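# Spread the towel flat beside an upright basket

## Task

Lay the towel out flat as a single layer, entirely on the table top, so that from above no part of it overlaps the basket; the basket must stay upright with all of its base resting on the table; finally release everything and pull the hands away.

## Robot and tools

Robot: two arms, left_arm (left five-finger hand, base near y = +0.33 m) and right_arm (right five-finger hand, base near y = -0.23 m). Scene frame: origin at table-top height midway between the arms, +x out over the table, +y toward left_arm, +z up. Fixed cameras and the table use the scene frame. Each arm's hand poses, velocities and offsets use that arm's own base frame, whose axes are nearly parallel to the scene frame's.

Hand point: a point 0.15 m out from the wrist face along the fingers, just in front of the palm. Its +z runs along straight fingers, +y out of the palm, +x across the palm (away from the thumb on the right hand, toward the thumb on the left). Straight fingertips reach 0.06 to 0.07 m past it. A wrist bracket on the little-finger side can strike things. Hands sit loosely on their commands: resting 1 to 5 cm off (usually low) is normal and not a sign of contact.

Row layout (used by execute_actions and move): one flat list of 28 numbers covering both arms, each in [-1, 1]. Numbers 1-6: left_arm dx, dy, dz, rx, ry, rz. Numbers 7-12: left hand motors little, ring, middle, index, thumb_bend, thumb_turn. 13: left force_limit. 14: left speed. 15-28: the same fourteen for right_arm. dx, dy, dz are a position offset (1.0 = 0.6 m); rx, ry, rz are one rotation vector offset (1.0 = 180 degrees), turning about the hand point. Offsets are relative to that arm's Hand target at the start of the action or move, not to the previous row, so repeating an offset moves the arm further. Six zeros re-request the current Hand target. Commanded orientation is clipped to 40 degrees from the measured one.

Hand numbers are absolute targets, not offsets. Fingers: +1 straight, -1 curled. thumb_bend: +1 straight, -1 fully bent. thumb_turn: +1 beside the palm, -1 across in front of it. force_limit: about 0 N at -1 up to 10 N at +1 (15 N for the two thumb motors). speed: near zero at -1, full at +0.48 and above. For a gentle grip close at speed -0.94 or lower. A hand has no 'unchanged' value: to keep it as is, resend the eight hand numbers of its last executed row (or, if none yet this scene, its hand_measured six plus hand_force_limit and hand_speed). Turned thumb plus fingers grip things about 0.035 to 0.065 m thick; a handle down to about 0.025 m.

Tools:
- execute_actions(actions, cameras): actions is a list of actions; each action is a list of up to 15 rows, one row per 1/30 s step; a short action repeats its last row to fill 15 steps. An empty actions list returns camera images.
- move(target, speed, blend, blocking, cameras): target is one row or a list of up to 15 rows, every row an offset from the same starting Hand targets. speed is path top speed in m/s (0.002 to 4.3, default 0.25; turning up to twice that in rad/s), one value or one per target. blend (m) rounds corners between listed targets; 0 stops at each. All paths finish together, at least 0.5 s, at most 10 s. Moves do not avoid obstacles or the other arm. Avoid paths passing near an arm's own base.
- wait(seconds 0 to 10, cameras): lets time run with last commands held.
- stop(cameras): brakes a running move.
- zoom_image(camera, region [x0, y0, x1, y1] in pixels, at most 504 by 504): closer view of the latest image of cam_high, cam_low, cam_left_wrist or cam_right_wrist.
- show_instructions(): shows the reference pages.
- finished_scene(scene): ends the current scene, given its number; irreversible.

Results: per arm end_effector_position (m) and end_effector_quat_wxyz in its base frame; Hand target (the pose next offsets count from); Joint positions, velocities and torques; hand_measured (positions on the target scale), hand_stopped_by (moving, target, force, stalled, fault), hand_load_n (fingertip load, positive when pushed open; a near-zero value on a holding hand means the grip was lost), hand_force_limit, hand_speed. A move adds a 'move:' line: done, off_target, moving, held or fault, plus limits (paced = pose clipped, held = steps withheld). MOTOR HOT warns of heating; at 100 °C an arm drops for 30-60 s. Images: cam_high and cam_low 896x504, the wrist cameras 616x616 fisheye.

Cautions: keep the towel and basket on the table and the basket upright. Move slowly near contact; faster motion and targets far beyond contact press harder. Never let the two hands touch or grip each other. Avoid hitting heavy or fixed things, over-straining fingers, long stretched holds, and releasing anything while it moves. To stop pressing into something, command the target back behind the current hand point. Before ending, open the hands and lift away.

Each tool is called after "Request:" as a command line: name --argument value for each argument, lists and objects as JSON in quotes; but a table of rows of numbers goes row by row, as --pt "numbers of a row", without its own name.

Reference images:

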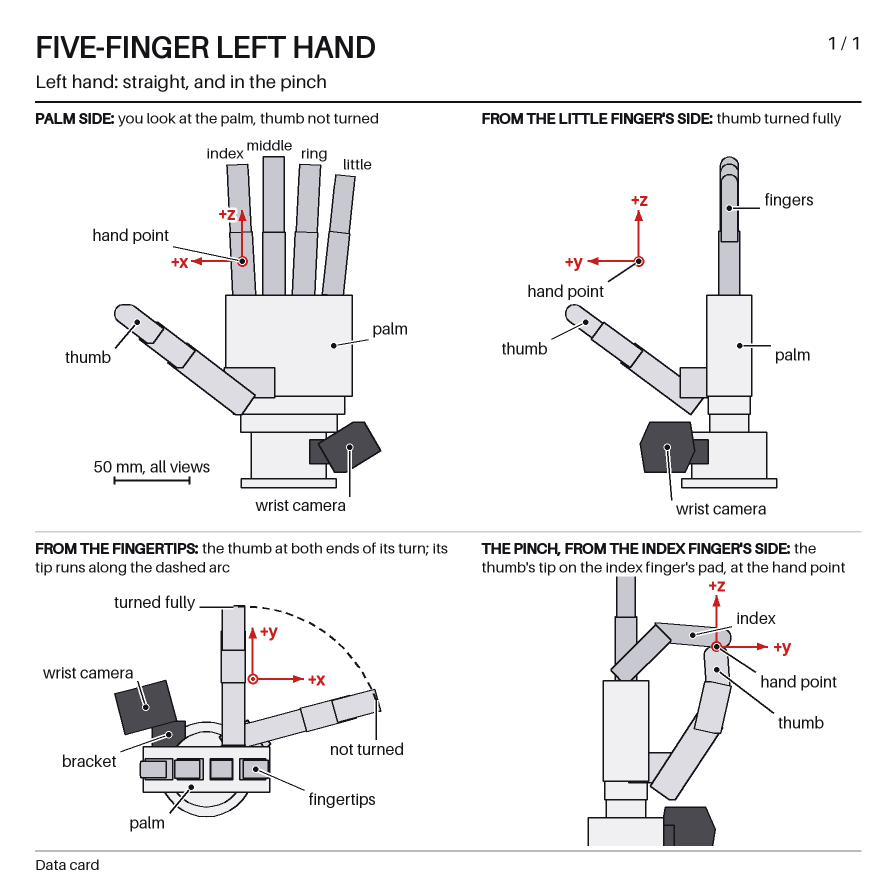

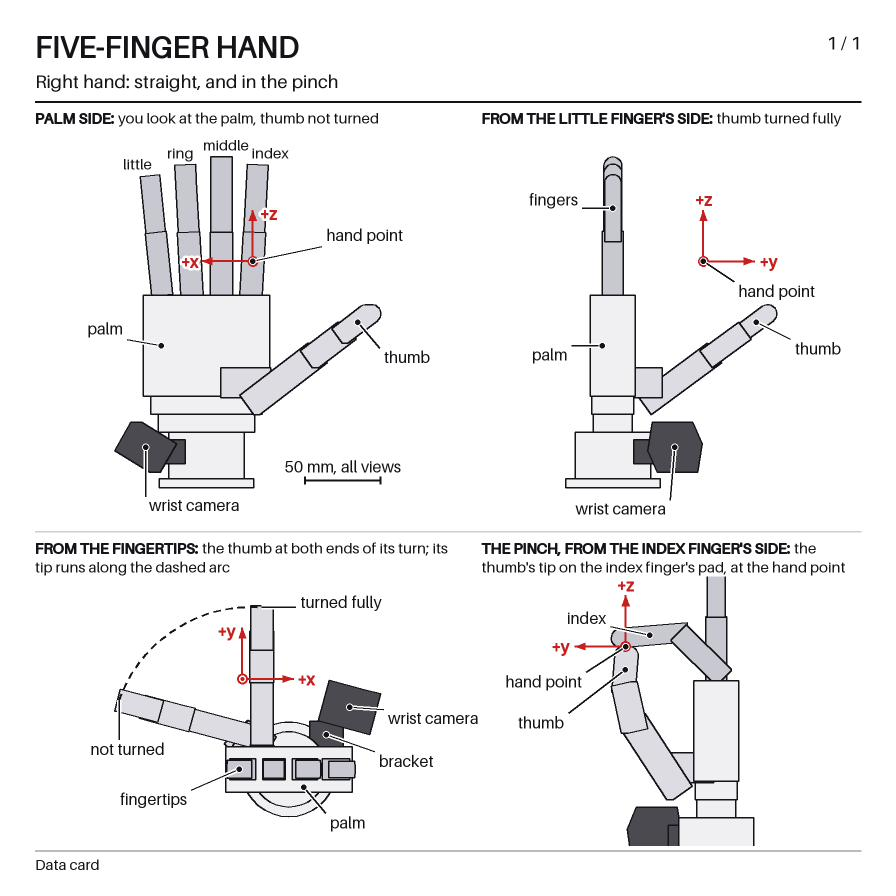

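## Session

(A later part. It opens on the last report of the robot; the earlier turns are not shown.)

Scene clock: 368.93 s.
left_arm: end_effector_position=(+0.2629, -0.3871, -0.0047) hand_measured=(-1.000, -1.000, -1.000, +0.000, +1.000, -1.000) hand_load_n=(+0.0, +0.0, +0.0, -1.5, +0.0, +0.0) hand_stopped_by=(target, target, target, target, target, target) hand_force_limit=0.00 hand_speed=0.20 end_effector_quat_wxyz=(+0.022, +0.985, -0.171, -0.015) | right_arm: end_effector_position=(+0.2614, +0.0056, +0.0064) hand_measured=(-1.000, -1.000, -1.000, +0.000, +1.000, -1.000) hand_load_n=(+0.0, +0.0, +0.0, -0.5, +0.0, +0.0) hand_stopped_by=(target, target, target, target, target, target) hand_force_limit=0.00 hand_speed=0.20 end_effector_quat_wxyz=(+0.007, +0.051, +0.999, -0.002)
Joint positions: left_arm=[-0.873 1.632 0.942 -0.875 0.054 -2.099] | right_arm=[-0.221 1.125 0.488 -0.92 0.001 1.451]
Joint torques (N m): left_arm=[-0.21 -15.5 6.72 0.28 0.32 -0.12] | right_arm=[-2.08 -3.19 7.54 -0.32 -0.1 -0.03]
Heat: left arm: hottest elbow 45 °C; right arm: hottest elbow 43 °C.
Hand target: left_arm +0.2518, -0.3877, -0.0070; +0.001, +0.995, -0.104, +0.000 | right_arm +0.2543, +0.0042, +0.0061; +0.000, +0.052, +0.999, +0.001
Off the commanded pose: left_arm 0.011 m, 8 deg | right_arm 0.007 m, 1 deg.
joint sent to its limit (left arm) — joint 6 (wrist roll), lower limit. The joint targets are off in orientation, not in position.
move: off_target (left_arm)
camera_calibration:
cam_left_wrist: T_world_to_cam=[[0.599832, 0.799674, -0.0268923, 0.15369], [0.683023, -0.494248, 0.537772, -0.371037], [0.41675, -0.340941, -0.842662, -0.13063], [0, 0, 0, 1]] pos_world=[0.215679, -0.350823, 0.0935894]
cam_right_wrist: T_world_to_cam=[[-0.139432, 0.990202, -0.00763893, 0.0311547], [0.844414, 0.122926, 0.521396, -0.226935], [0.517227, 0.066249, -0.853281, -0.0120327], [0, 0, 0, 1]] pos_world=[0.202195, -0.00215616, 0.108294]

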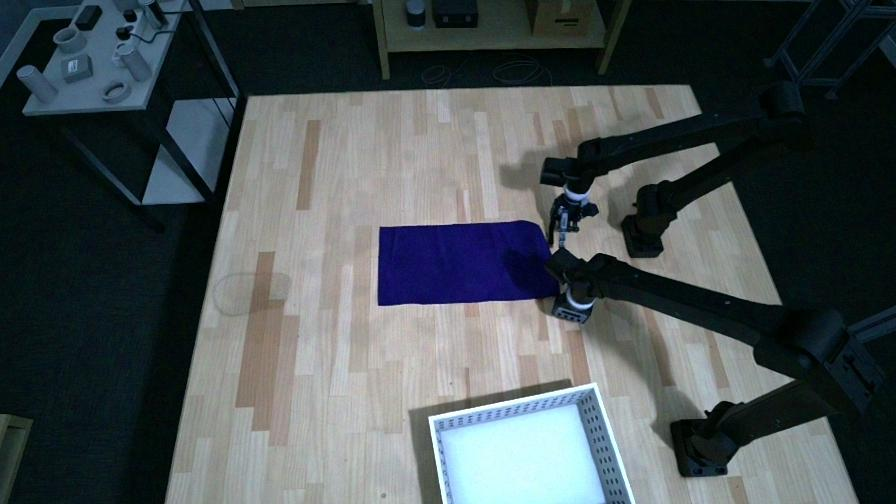

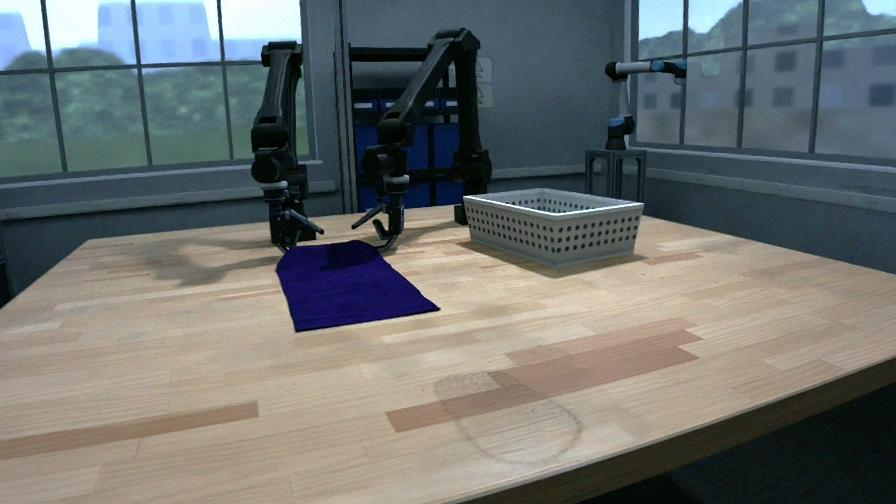

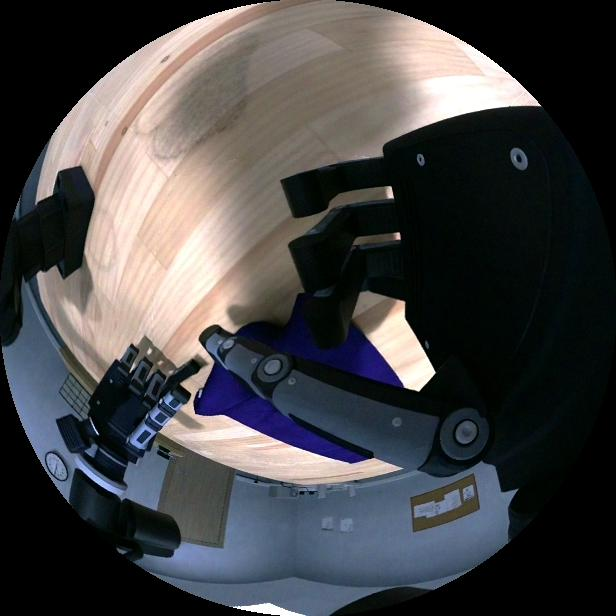

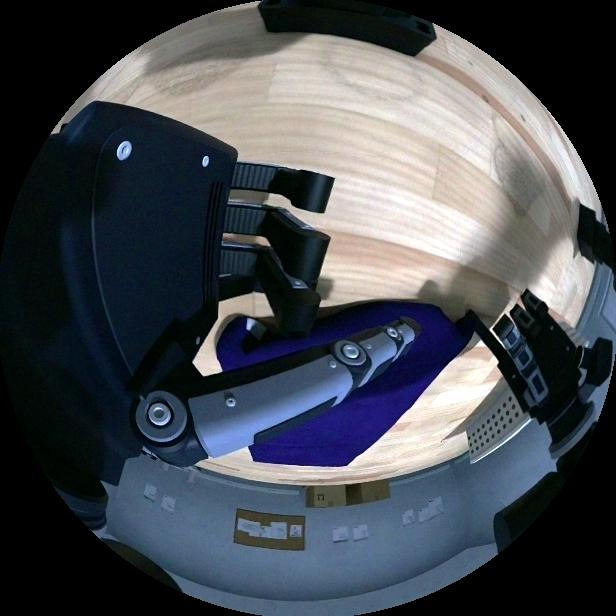

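Request:
move --target '[-0.067, 0.0036, 0.0, 0, 0, 0, -1, -1, -1, 0.0, 1, -1, 0, 0.2, -0.058, 0.0045, 0, 0, 0, 0, -1, -1, -1, 0, 1, -1, 0, 0.2]' --speed 0.06 --cameras '["all"]'

Request:
zoom_image --camera "cam_left_wrist" --region '[180, 220, 380, 420]'

Request:
zoom_image --camera "cam_right_wrist" --region '[205, 250, 355, 400]'

Request:
zoom_image --camera "cam_low" --region '[260, 200, 430, 300]'

Request:
zoom_image --camera "cam_high" --region '[480, 180, 620, 340]'

Scene clock: 373.73 s.
left_arm: end_effector_position=(+0.2226, -0.3855, -0.0049) hand_measured=(-1.000, -1.000, -1.000, +0.000, +1.000, -1.000) hand_load_n=(+0.0, +0.0, +0.0, -1.5, +0.0, +0.0) hand_stopped_by=(target, target, target, target, target, target) hand_force_limit=0.00 hand_speed=0.20 end_effector_quat_wxyz=(+0.030, +0.979, -0.199, -0.027) | right_arm: end_effector_position=(+0.2259, +0.0079, +0.0066) hand_measured=(-1.000, -1.000, -1.000, +0.000, +1.000, -1.000) hand_load_n=(+0.0, +0.0, +0.0, -0.5, +0.0, +0.0) hand_stopped_by=(target, target, target, target, target, target) hand_force_limit=0.00 hand_speed=0.20 end_effector_quat_wxyz=(+0.006, +0.050, +0.999, -0.001)
Joint positions: left_arm=[-0.929 1.585 0.877 -0.863 0.081 -2.099] | right_arm=[-0.25 0.998 0.413 -0.972 0 1.421]
Joint torques (N m): left_arm=[-0.32 -14.45 6.6 0.25 0.34 -0.12] | right_arm=[-2.67 -1.03 7.8 -0.01 -0.05 -0.01]
Heat: left arm: hottest elbow 45 °C; right arm: hottest elbow 42 °C.
Hand target: left_arm +0.2118, -0.3857, -0.0068; +0.001, +0.995, -0.104, +0.001 | right_arm +0.2195, +0.0070, +0.0061; +0.000, +0.052, +0.999, +0.001
Off the commanded pose: left_arm 0.011 m, 12 deg | right_arm 0.007 m, 1 deg.
joint sent to its limit (left arm) — joint 6 (wrist roll), lower limit. The joint targets are off in orientation, not in position.
move: off_target (left_arm)
camera_calibration:
cam_left_wrist: T_world_to_cam=[[0.642471, 0.764512, -0.0524555, 0.153294], [0.667863, -0.525056, 0.527519, -0.351223], [0.375752, -0.373949, -0.847923, -0.117142], [0, 0, 0, 1]] pos_world=[0.180099, -0.345412, 0.09399]
cam_right_wrist: T_world_to_cam=[[-0.140234, 0.990092, -0.00715692, 0.024026], [0.844907, 0.123433, 0.520478, -0.197465], [0.516205, 0.0669419, -0.853845, 0.00661273], [0, 0, 0, 1]] pos_world=[0.166795, 0.000143109, 0.108594]

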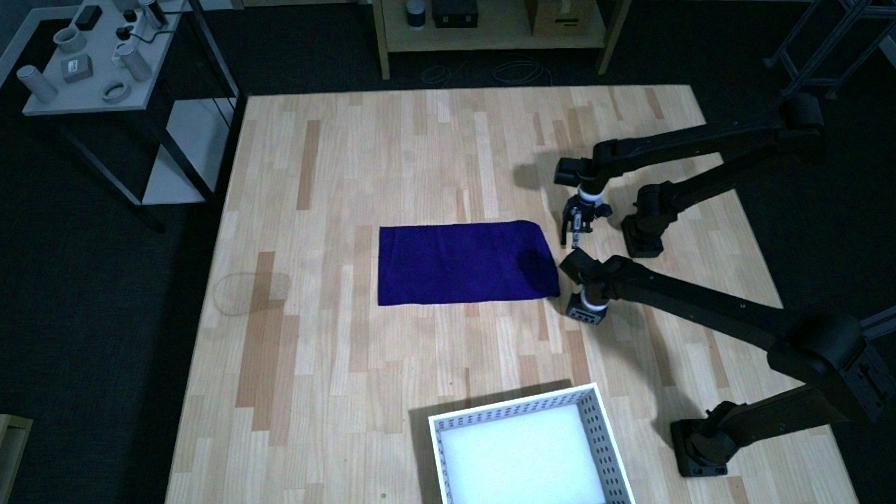

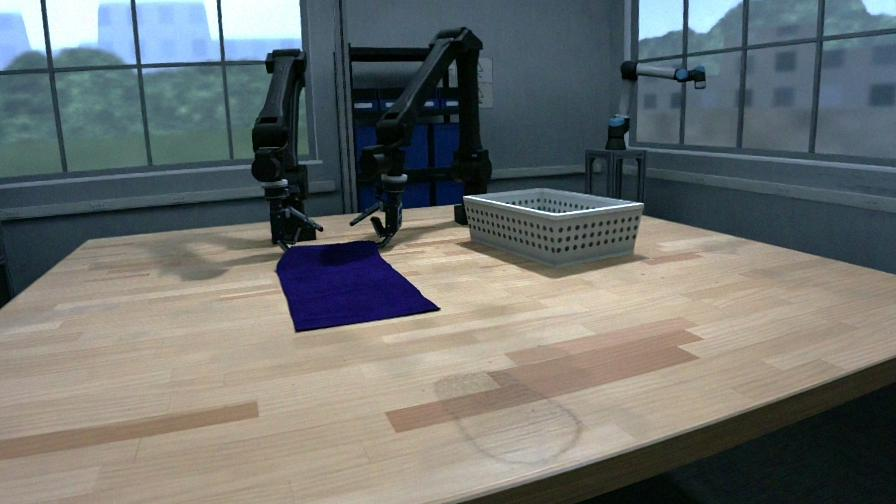

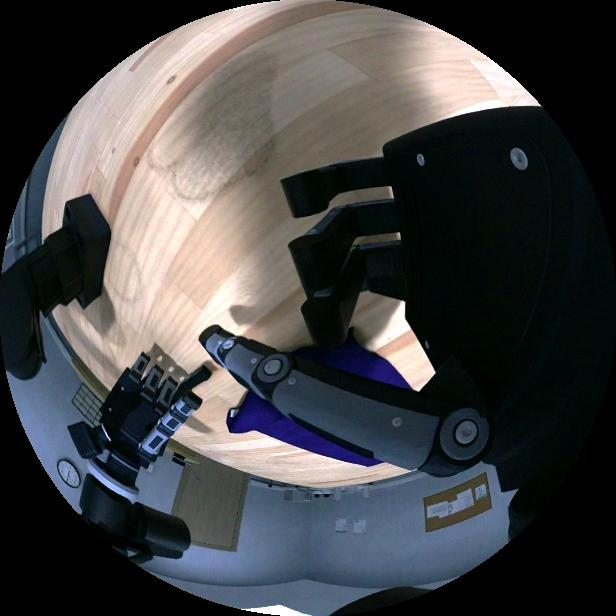

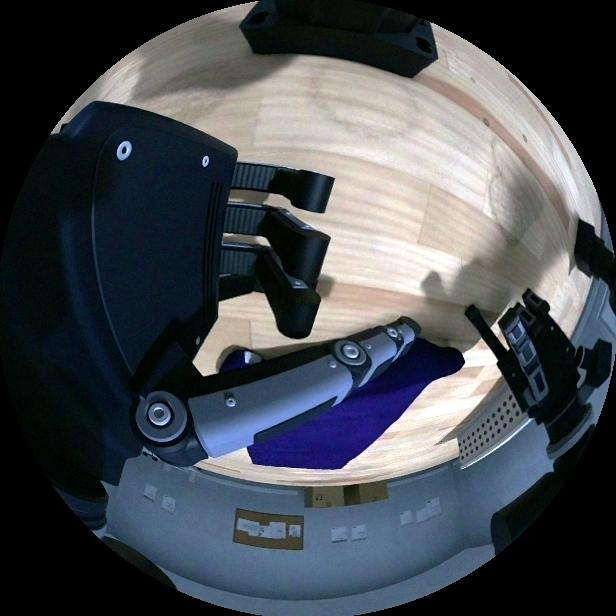

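Scaled by 2.520 from the camera's 616x616 image, which has a finer 880x880 frame.

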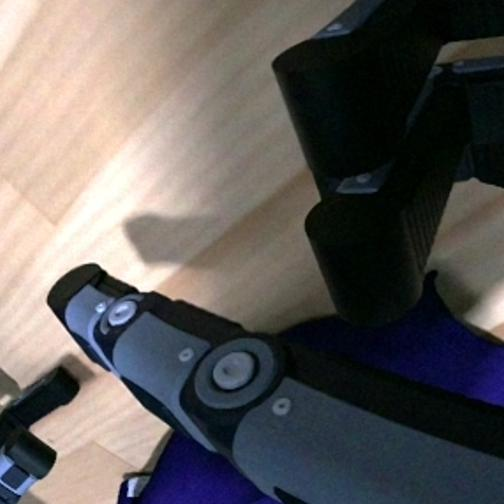

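Scaled by 3.360 from the camera's 616x616 image, which has a finer 880x880 frame.

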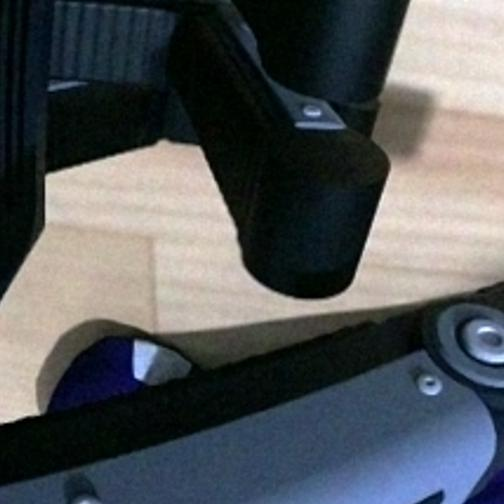

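Scaled by 2.965 from the camera's 896x504 image, which has a finer 1280x720 frame.

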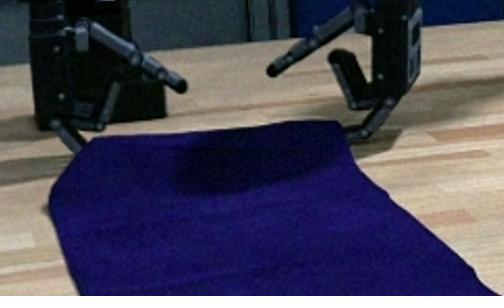

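Scaled by 3.150 from the camera's 896x504 image, which has a finer 1280x720 frame.

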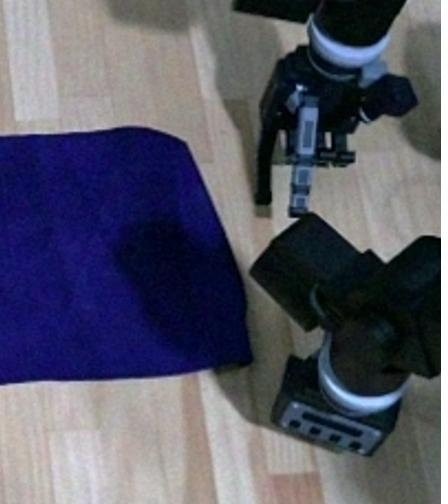

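Request:
move --target '[0.0, 0.12, 0.15, 0, 0, 0, -1, -1, -1, 0.0, 1, -1, 0, 0.2, 0, -0.12, 0.15, 0, 0, 0, -1, -1, -1, 0, 1, -1, 0, 0.2]' --speed 0.15 --cameras '["all"]'

Request:
zoom_image --camera "cam_left_wrist" --region '[180, 220, 380, 420]'

Request:
zoom_image --camera "cam_right_wrist" --region '[230, 200, 480, 450]'

Request:
zoom_image --camera "cam_high" --region '[480, 200, 600, 320]'

Request:
zoom_image --camera "cam_low" --region '[260, 200, 460, 340]'

Scene clock: 377.50 s.
left_arm: end_effector_position=(+0.2091, -0.3173, +0.0805) hand_measured=(-1.000, -1.000, -1.000, +0.000, +1.000, -1.000) hand_load_n=(+0.0, +0.0, +0.0, +0.0, +0.0, +0.0) hand_stopped_by=(target, target, target, target, target, target) hand_force_limit=0.00 hand_speed=0.20 end_effector_quat_wxyz=(+0.021, +0.986, -0.166, -0.020) | right_arm: end_effector_position=(+0.2088, -0.0553, +0.0782) hand_measured=(-1.000, -1.000, -1.000, +0.000, +1.000, -1.000) hand_load_n=(+0.0, +0.0, +0.0, +0.5, -0.5, +0.0) hand_stopped_by=(target, target, target, target, target, target) hand_force_limit=0.00 hand_speed=0.20 end_effector_quat_wxyz=(-0.018, +0.049, +0.999, +0.009)
Joint positions: left_arm=[-0.861 1.277 0.826 -1.124 0.058 -2.099] | right_arm=[-0.572 0.953 0.6 -1.257 0.003 1.097]
Joint torques (N m): left_arm=[1.55 -10.99 9.11 -0.05 -0.02 -0.13] | right_arm=[-2.96 -0.5 12.62 -0.18 -0.12 0.02]
Heat: left arm: hottest elbow 45 °C; right arm: hottest elbow 43 °C.
Hand target: left_arm +0.2117, -0.3137, +0.0831; +0.001, +0.995, -0.104, +0.000 | right_arm +0.2194, -0.0650, +0.0961; +0.000, +0.052, +0.999, +0.001
Off the commanded pose: left_arm 0.005 m, 8 deg | right_arm 0.023 m, 2 deg.
joint sent to its limit (left arm) — joint 6 (wrist roll), lower limit. The joint targets are off in orientation, not in position.
move: off_target (left_arm, right_arm)
camera_calibration:
cam_left_wrist: T_world_to_cam=[[0.590093, 0.806798, -0.0294342, 0.136909], [0.693583, -0.487953, 0.529948, -0.345213], [0.413198, -0.333134, -0.847519, -0.00906967], [0, 0, 0, 1]] pos_world=[0.162393, -0.281927, 0.179288]
cam_right_wrist: T_world_to_cam=[[-0.141481, 0.989693, 0.0221569, 0.0827233], [0.868382, 0.113331, 0.482773, -0.215003], [0.475286, 0.0875439, -0.875465, 0.0921322], [0, 0, 0, 1]] pos_world=[0.15462, -0.0655697, 0.182623]

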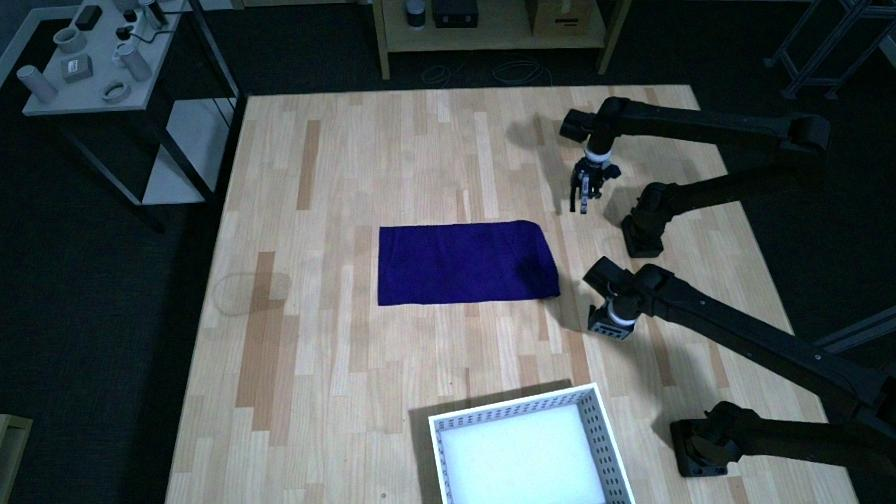

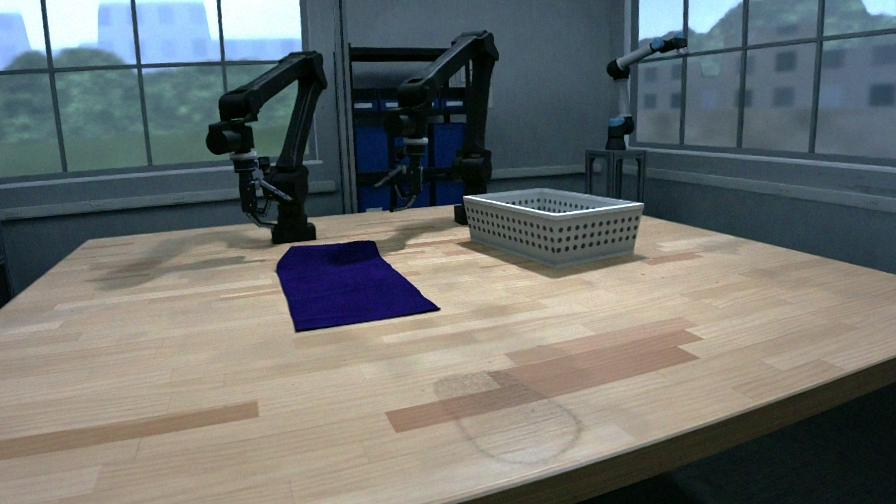

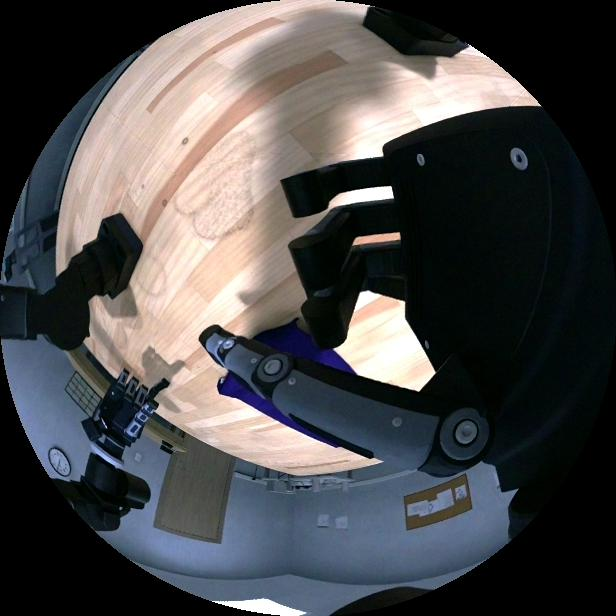

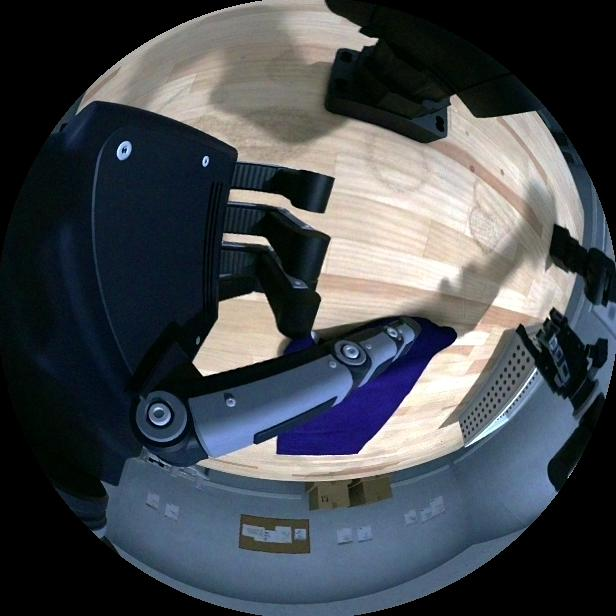

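Scaled by 2.520 from the camera's 616x616 image, which has a finer 880x880 frame.

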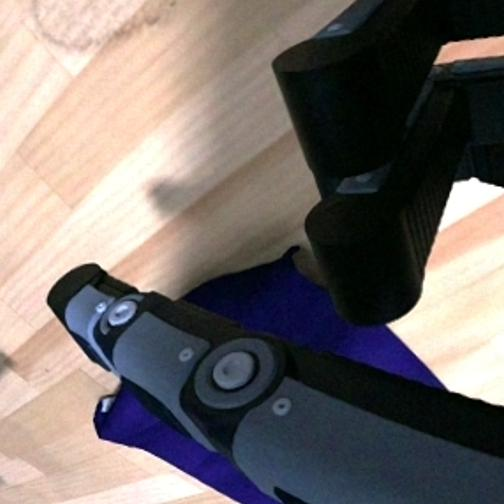

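Scaled by 2.016 from the camera's 616x616 image, which has a finer 880x880 frame.

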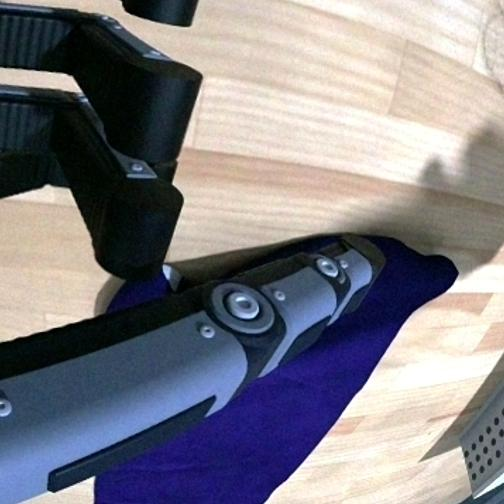

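Scaled by 4.200 from the camera's 896x504 image, which has a finer 1280x720 frame.

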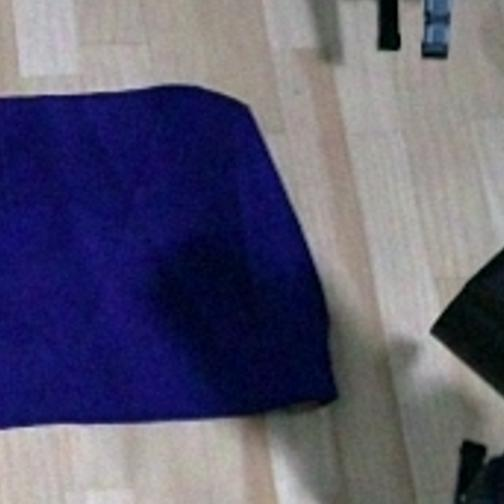

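Scaled by 2.520 from the camera's 896x504 image, which has a finer 1280x720 frame.

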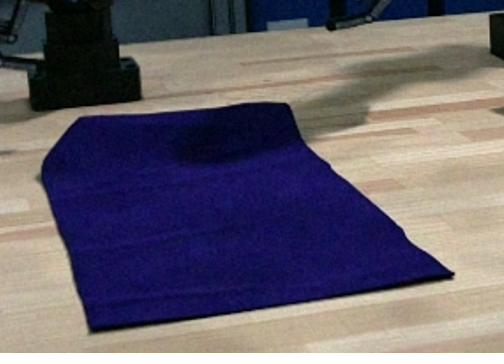

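Request:
zoom_image --camera "cam_left_wrist" --region '[250, 300, 320, 370]'

Request:
zoom_image --camera "cam_left_wrist" --region '[200, 350, 270, 420]'

Request:
zoom_image --camera "cam_right_wrist" --region '[270, 310, 350, 390]'

Request:
zoom_image --camera "cam_right_wrist" --region '[400, 300, 470, 370]'

Request:
zoom_image --camera "cam_low" --region '[265, 225, 325, 285]'

Request:
zoom_image --camera "cam_low" --region '[345, 225, 405, 285]'

Scaled by 7.200 from the camera's 616x616 image, which has a finer 880x880 frame.

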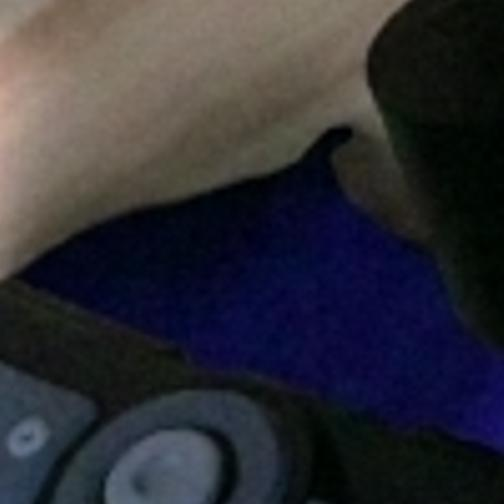

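Scaled by 7.200 from the camera's 616x616 image, which has a finer 880x880 frame.

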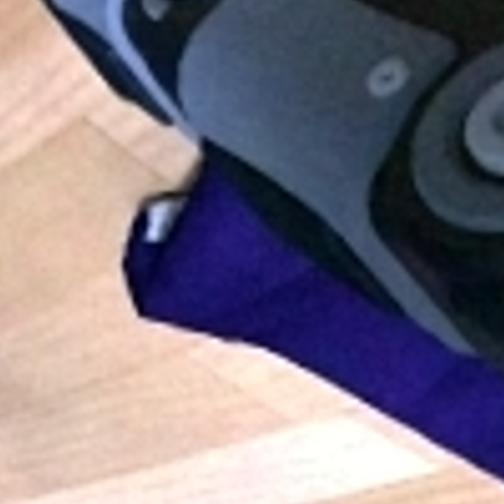

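Scaled by 6.300 from the camera's 616x616 image, which has a finer 880x880 frame.

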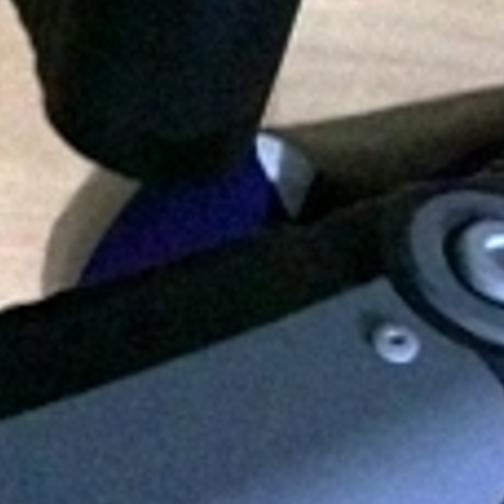

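Scaled by 7.200 from the camera's 616x616 image, which has a finer 880x880 frame.

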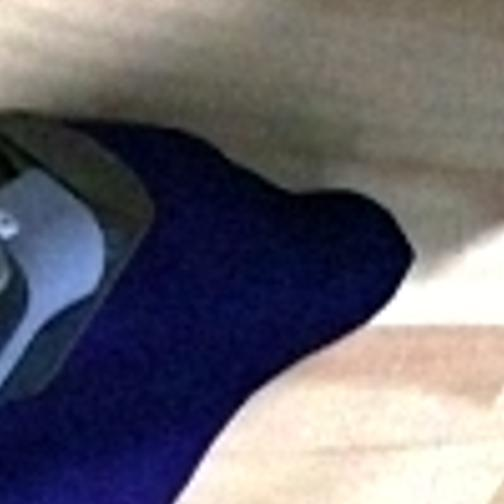

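Scaled by 8.400 from the camera's 896x504 image, which has a finer 1280x720 frame.

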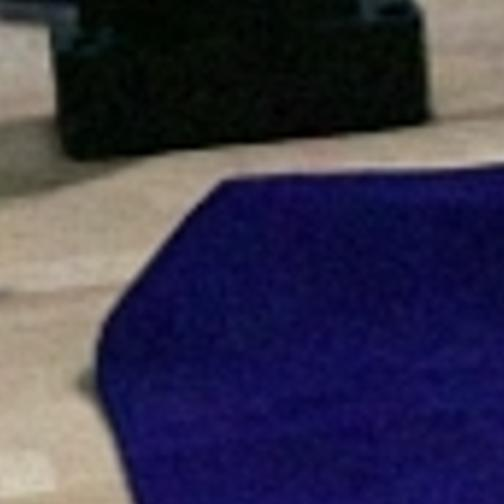

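Scaled by 8.400 from the camera's 896x504 image, which has a finer 1280x720 frame.

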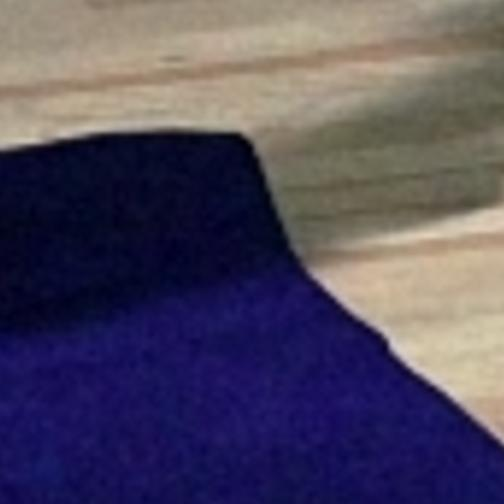

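Request:
move --target '[0.0, 0.0, 0.12, 0, 0, 0, -1, -1, -1, 0.0, 1, -1, 0, 0.2, 0.08, -0.175, 0.1, 0, 0, 0, -1, -1, -1, 0, 1, -1, 0, 0.2]' --speed 0.2 --cameras '["all"]'

Request:
zoom_image --camera "cam_right_wrist" --region '[290, 240, 450, 400]'

Request:
zoom_image --camera "cam_left_wrist" --region '[180, 250, 340, 410]'

Request:
zoom_image --camera "cam_high" --region '[500, 200, 580, 320]'

Scene clock: 383.23 s.
left_arm: end_effector_position=(+0.1992, -0.3050, +0.1346) hand_measured=(-1.000, -1.000, -1.000, +0.000, +1.000, -1.000) hand_load_n=(+0.0, +0.0, +0.0, +0.0, +0.0, +0.0) hand_stopped_by=(target, target, target, target, target, target) hand_force_limit=0.00 hand_speed=0.20 end_effector_quat_wxyz=(+0.008, +0.986, -0.164, -0.036) | right_arm: end_effector_position=(+0.2601, -0.1587, +0.1447) hand_measured=(-1.000, -1.000, -1.000, +0.000, +1.000, -1.000) hand_load_n=(+0.0, +0.0, +0.0, +0.0, +0.0, +0.0) hand_stopped_by=(target, target, target, target, target, target) hand_force_limit=0.00 hand_speed=0.20 end_effector_quat_wxyz=(-0.006, +0.051, +0.999, +0.004)
Joint positions: left_arm=[-0.86 1.203 0.922 -1.335 0.058 -2.099] | right_arm=[-0.765 1.189 0.939 -1.334 0.002 0.907]
Joint torques (N m): left_arm=[1.73 -10.17 13.56 -0.13 0.1 -0.13] | right_arm=[-1.67 -3.37 13.14 -0.13 -0.16 0.03]
Heat: left arm: hottest elbow 45 °C; right arm: hottest elbow 43 °C.
Hand target: left_arm +0.2116, -0.3136, +0.1551; +0.001, +0.995, -0.104, +0.000 | right_arm +0.2674, -0.1700, +0.1560; +0.000, +0.052, +0.999, +0.001
Off the commanded pose: left_arm 0.026 m, 8 deg | right_arm 0.018 m, 1 deg.
joint sent to its limit (left arm) — joint 6 (wrist roll), lower limit. The joint targets are off in orientation, not in position.
move: off_target (left_arm, right_arm)
camera_calibration:
cam_left_wrist: T_world_to_cam=[[0.588204, 0.80846, -0.020206, 0.134012], [0.708027, -0.502738, 0.495937, -0.363675], [0.390786, -0.306018, -0.868124, 0.0604868], [0, 0, 0, 1]] pos_world=[0.155027, -0.272666, 0.235577]
cam_right_wrist: T_world_to_cam=[[-0.139452, 0.990202, 0.0072748, 0.192567], [0.85705, 0.117014, 0.501769, -0.279019], [0.496002, 0.0762077, -0.864971, 0.126371], [0, 0, 0, 1]] pos_world=[0.203307, -0.167662, 0.247909]

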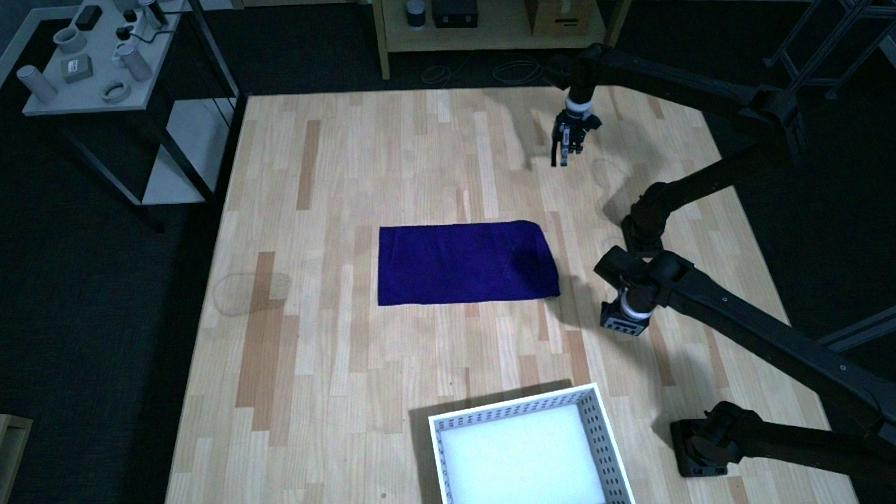

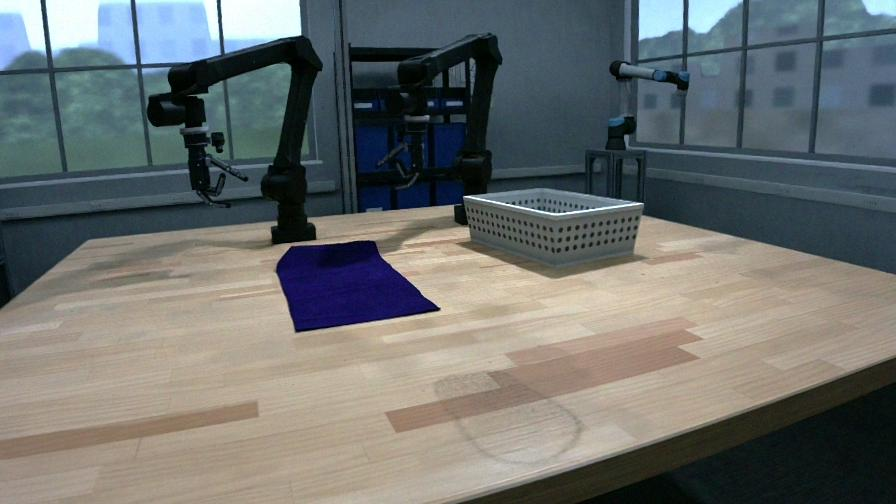

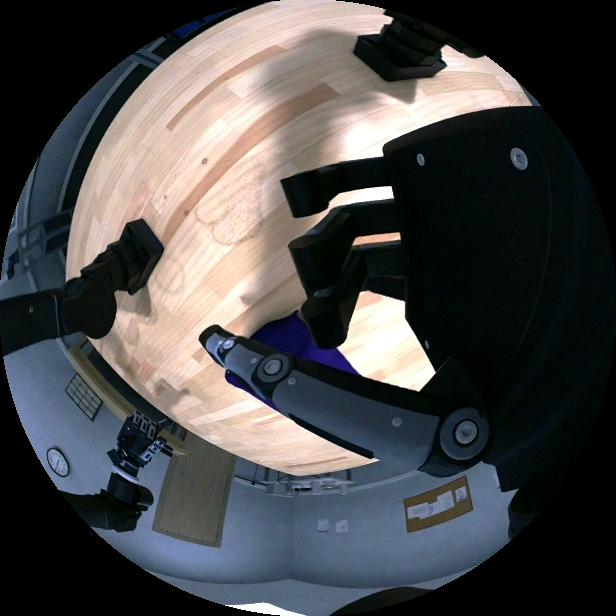

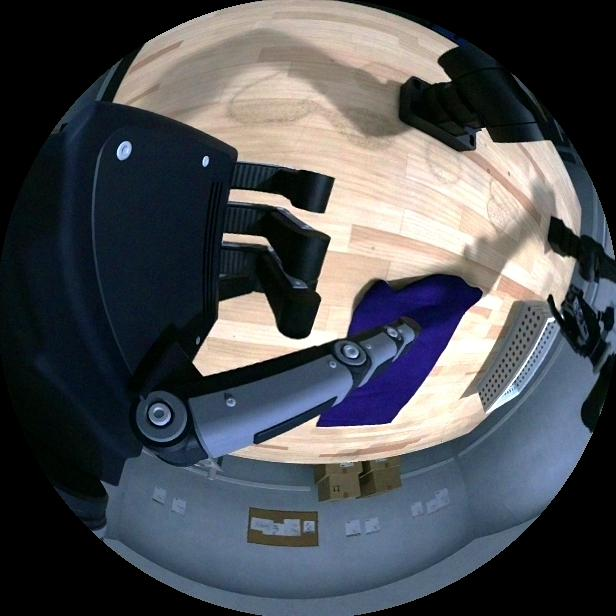

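Scaled by 3.150 from the camera's 616x616 image, which has a finer 880x880 frame.

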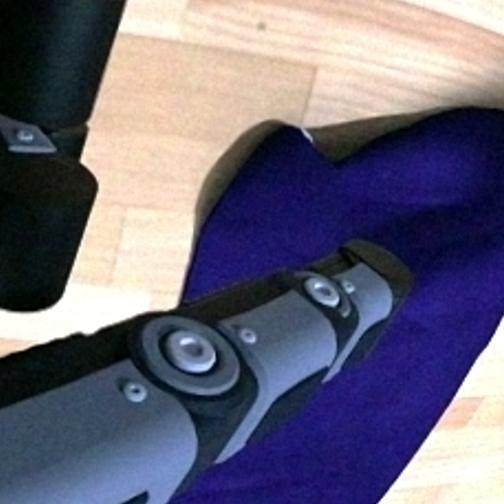

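Scaled by 3.150 from the camera's 616x616 image, which has a finer 880x880 frame.

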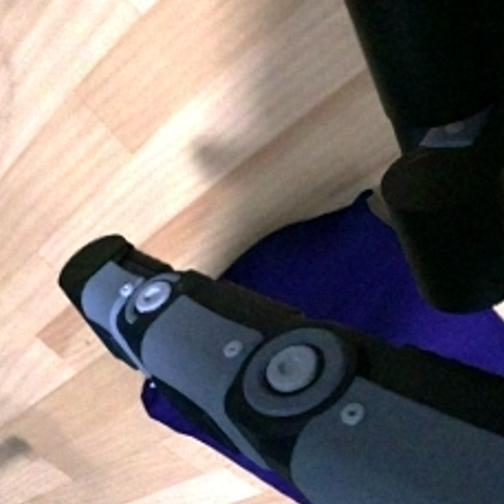

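Scaled by 4.200 from the camera's 896x504 image, which has a finer 1280x720 frame.

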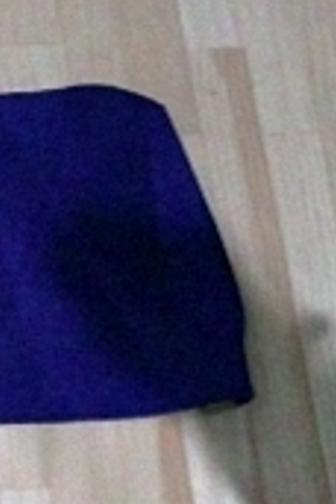

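Request:
execute_actions --actions '[]'

Scene clock: 384.87 s.
left_arm: end_effector_position=(+0.1992, -0.3050, +0.1346) hand_measured=(-1.000, -1.000, -1.000, +0.000, +1.000, -1.000) hand_load_n=(+0.0, +0.0, +0.0, +0.0, +0.0, +0.0) hand_stopped_by=(target, target, target, target, target, target) hand_force_limit=0.00 hand_speed=0.20 end_effector_quat_wxyz=(+0.008, +0.986, -0.164, -0.036) | right_arm: end_effector_position=(+0.2600, -0.1587, +0.1447) hand_measured=(-1.000, -1.000, -1.000, +0.000, +1.000, -1.000) hand_load_n=(+0.0, +0.0, +0.0, +0.0, +0.0, +0.0) hand_stopped_by=(target, target, target, target, target, target) hand_force_limit=0.00 hand_speed=0.20 end_effector_quat_wxyz=(-0.006, +0.050, +0.999, +0.004)
Joint positions: left_arm=[-0.86 1.203 0.922 -1.335 0.058 -2.099] | right_arm=[-0.765 1.189 0.939 -1.334 0.002 0.907]
Joint velocities: within noise
Joint torques (N m): left_arm=[1.32 -10.05 13.6 -0.1 0.1 -0.1] | right_arm=[-2.37 -3.08 13.22 -0.44 -0.13 -0.03]
Heat: left arm: hottest elbow 45 °C; right arm: hottest elbow 43 °C.
Hand target: left_arm +0.2116, -0.3136, +0.1551; +0.001, +0.995, -0.104, +0.000 | right_arm +0.2674, -0.1700, +0.1560; +0.000, +0.052, +0.999, +0.001
Off the commanded pose: left_arm 0.026 m, 8 deg | right_arm 0.018 m, 1 deg.
camera_calibration:
cam_left_wrist: T_world_to_cam=[[0.588204, 0.80846, -0.020206, 0.134012], [0.708027, -0.502738, 0.495937, -0.363675], [0.390786, -0.306018, -0.868124, 0.0604868], [0, 0, 0, 1]] pos_world=[0.155027, -0.272666, 0.235577]
cam_right_wrist: T_world_to_cam=[[-0.140255, 0.990089, 0.00725468, 0.192717], [0.856928, 0.117714, 0.501814, -0.278888], [0.495986, 0.0765984, -0.864945, 0.126433], [0, 0, 0, 1]] pos_world=[0.203307, -0.167663, 0.247909]

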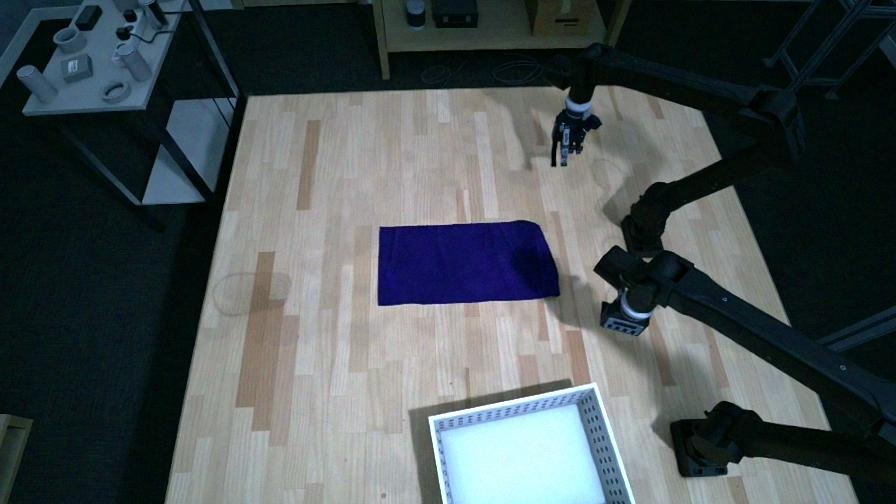

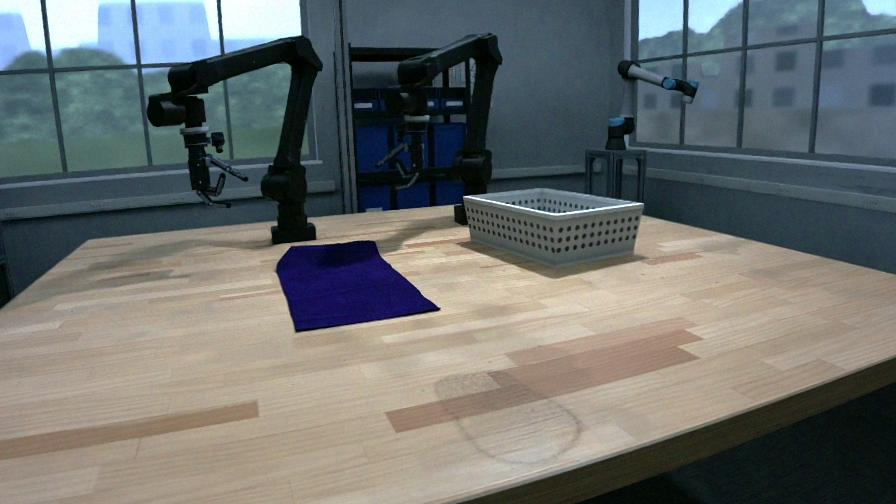

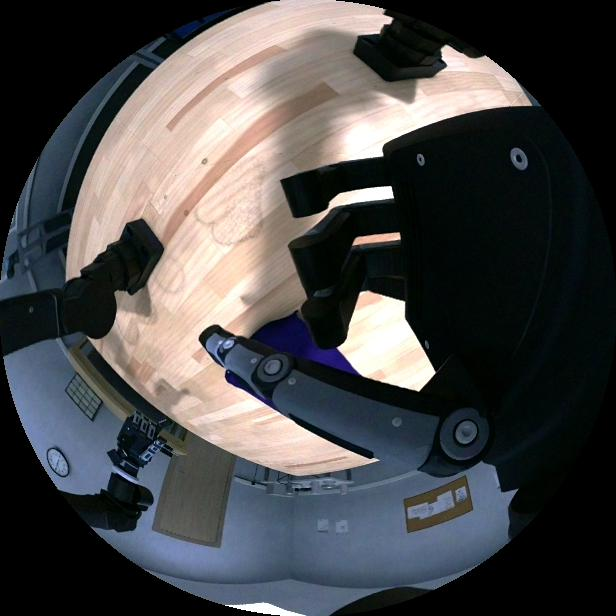

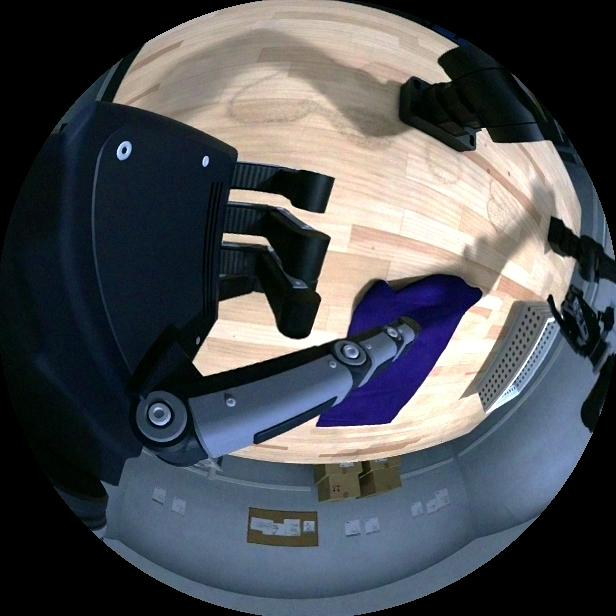

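Request:
zoom_image --camera "cam_high" --region '[490, 200, 590, 320]'

Request:
zoom_image --camera "cam_low" --region '[250, 220, 450, 340]'

Request:
zoom_image --camera "cam_right_wrist" --region '[320, 240, 500, 360]'

Scaled by 4.200 from the camera's 896x504 image, which has a finer 1280x720 frame.

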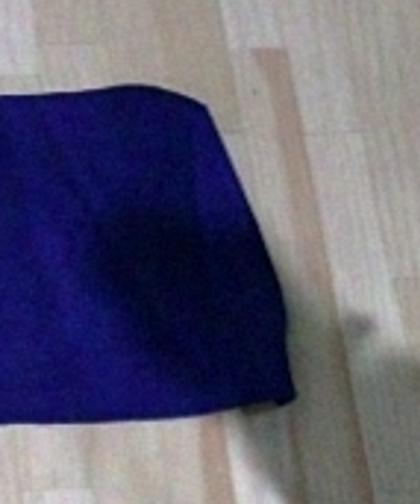

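Scaled by 2.520 from the camera's 896x504 image, which has a finer 1280x720 frame.

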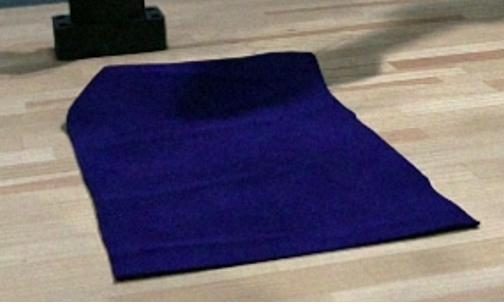

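Scaled by 2.800 from the camera's 616x616 image, which has a finer 880x880 frame.

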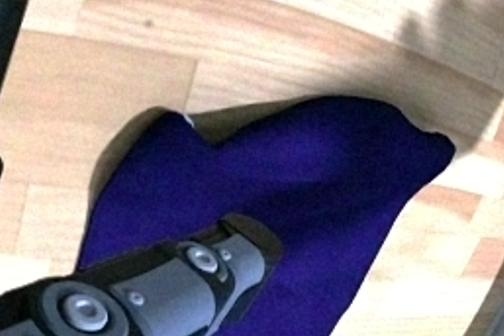

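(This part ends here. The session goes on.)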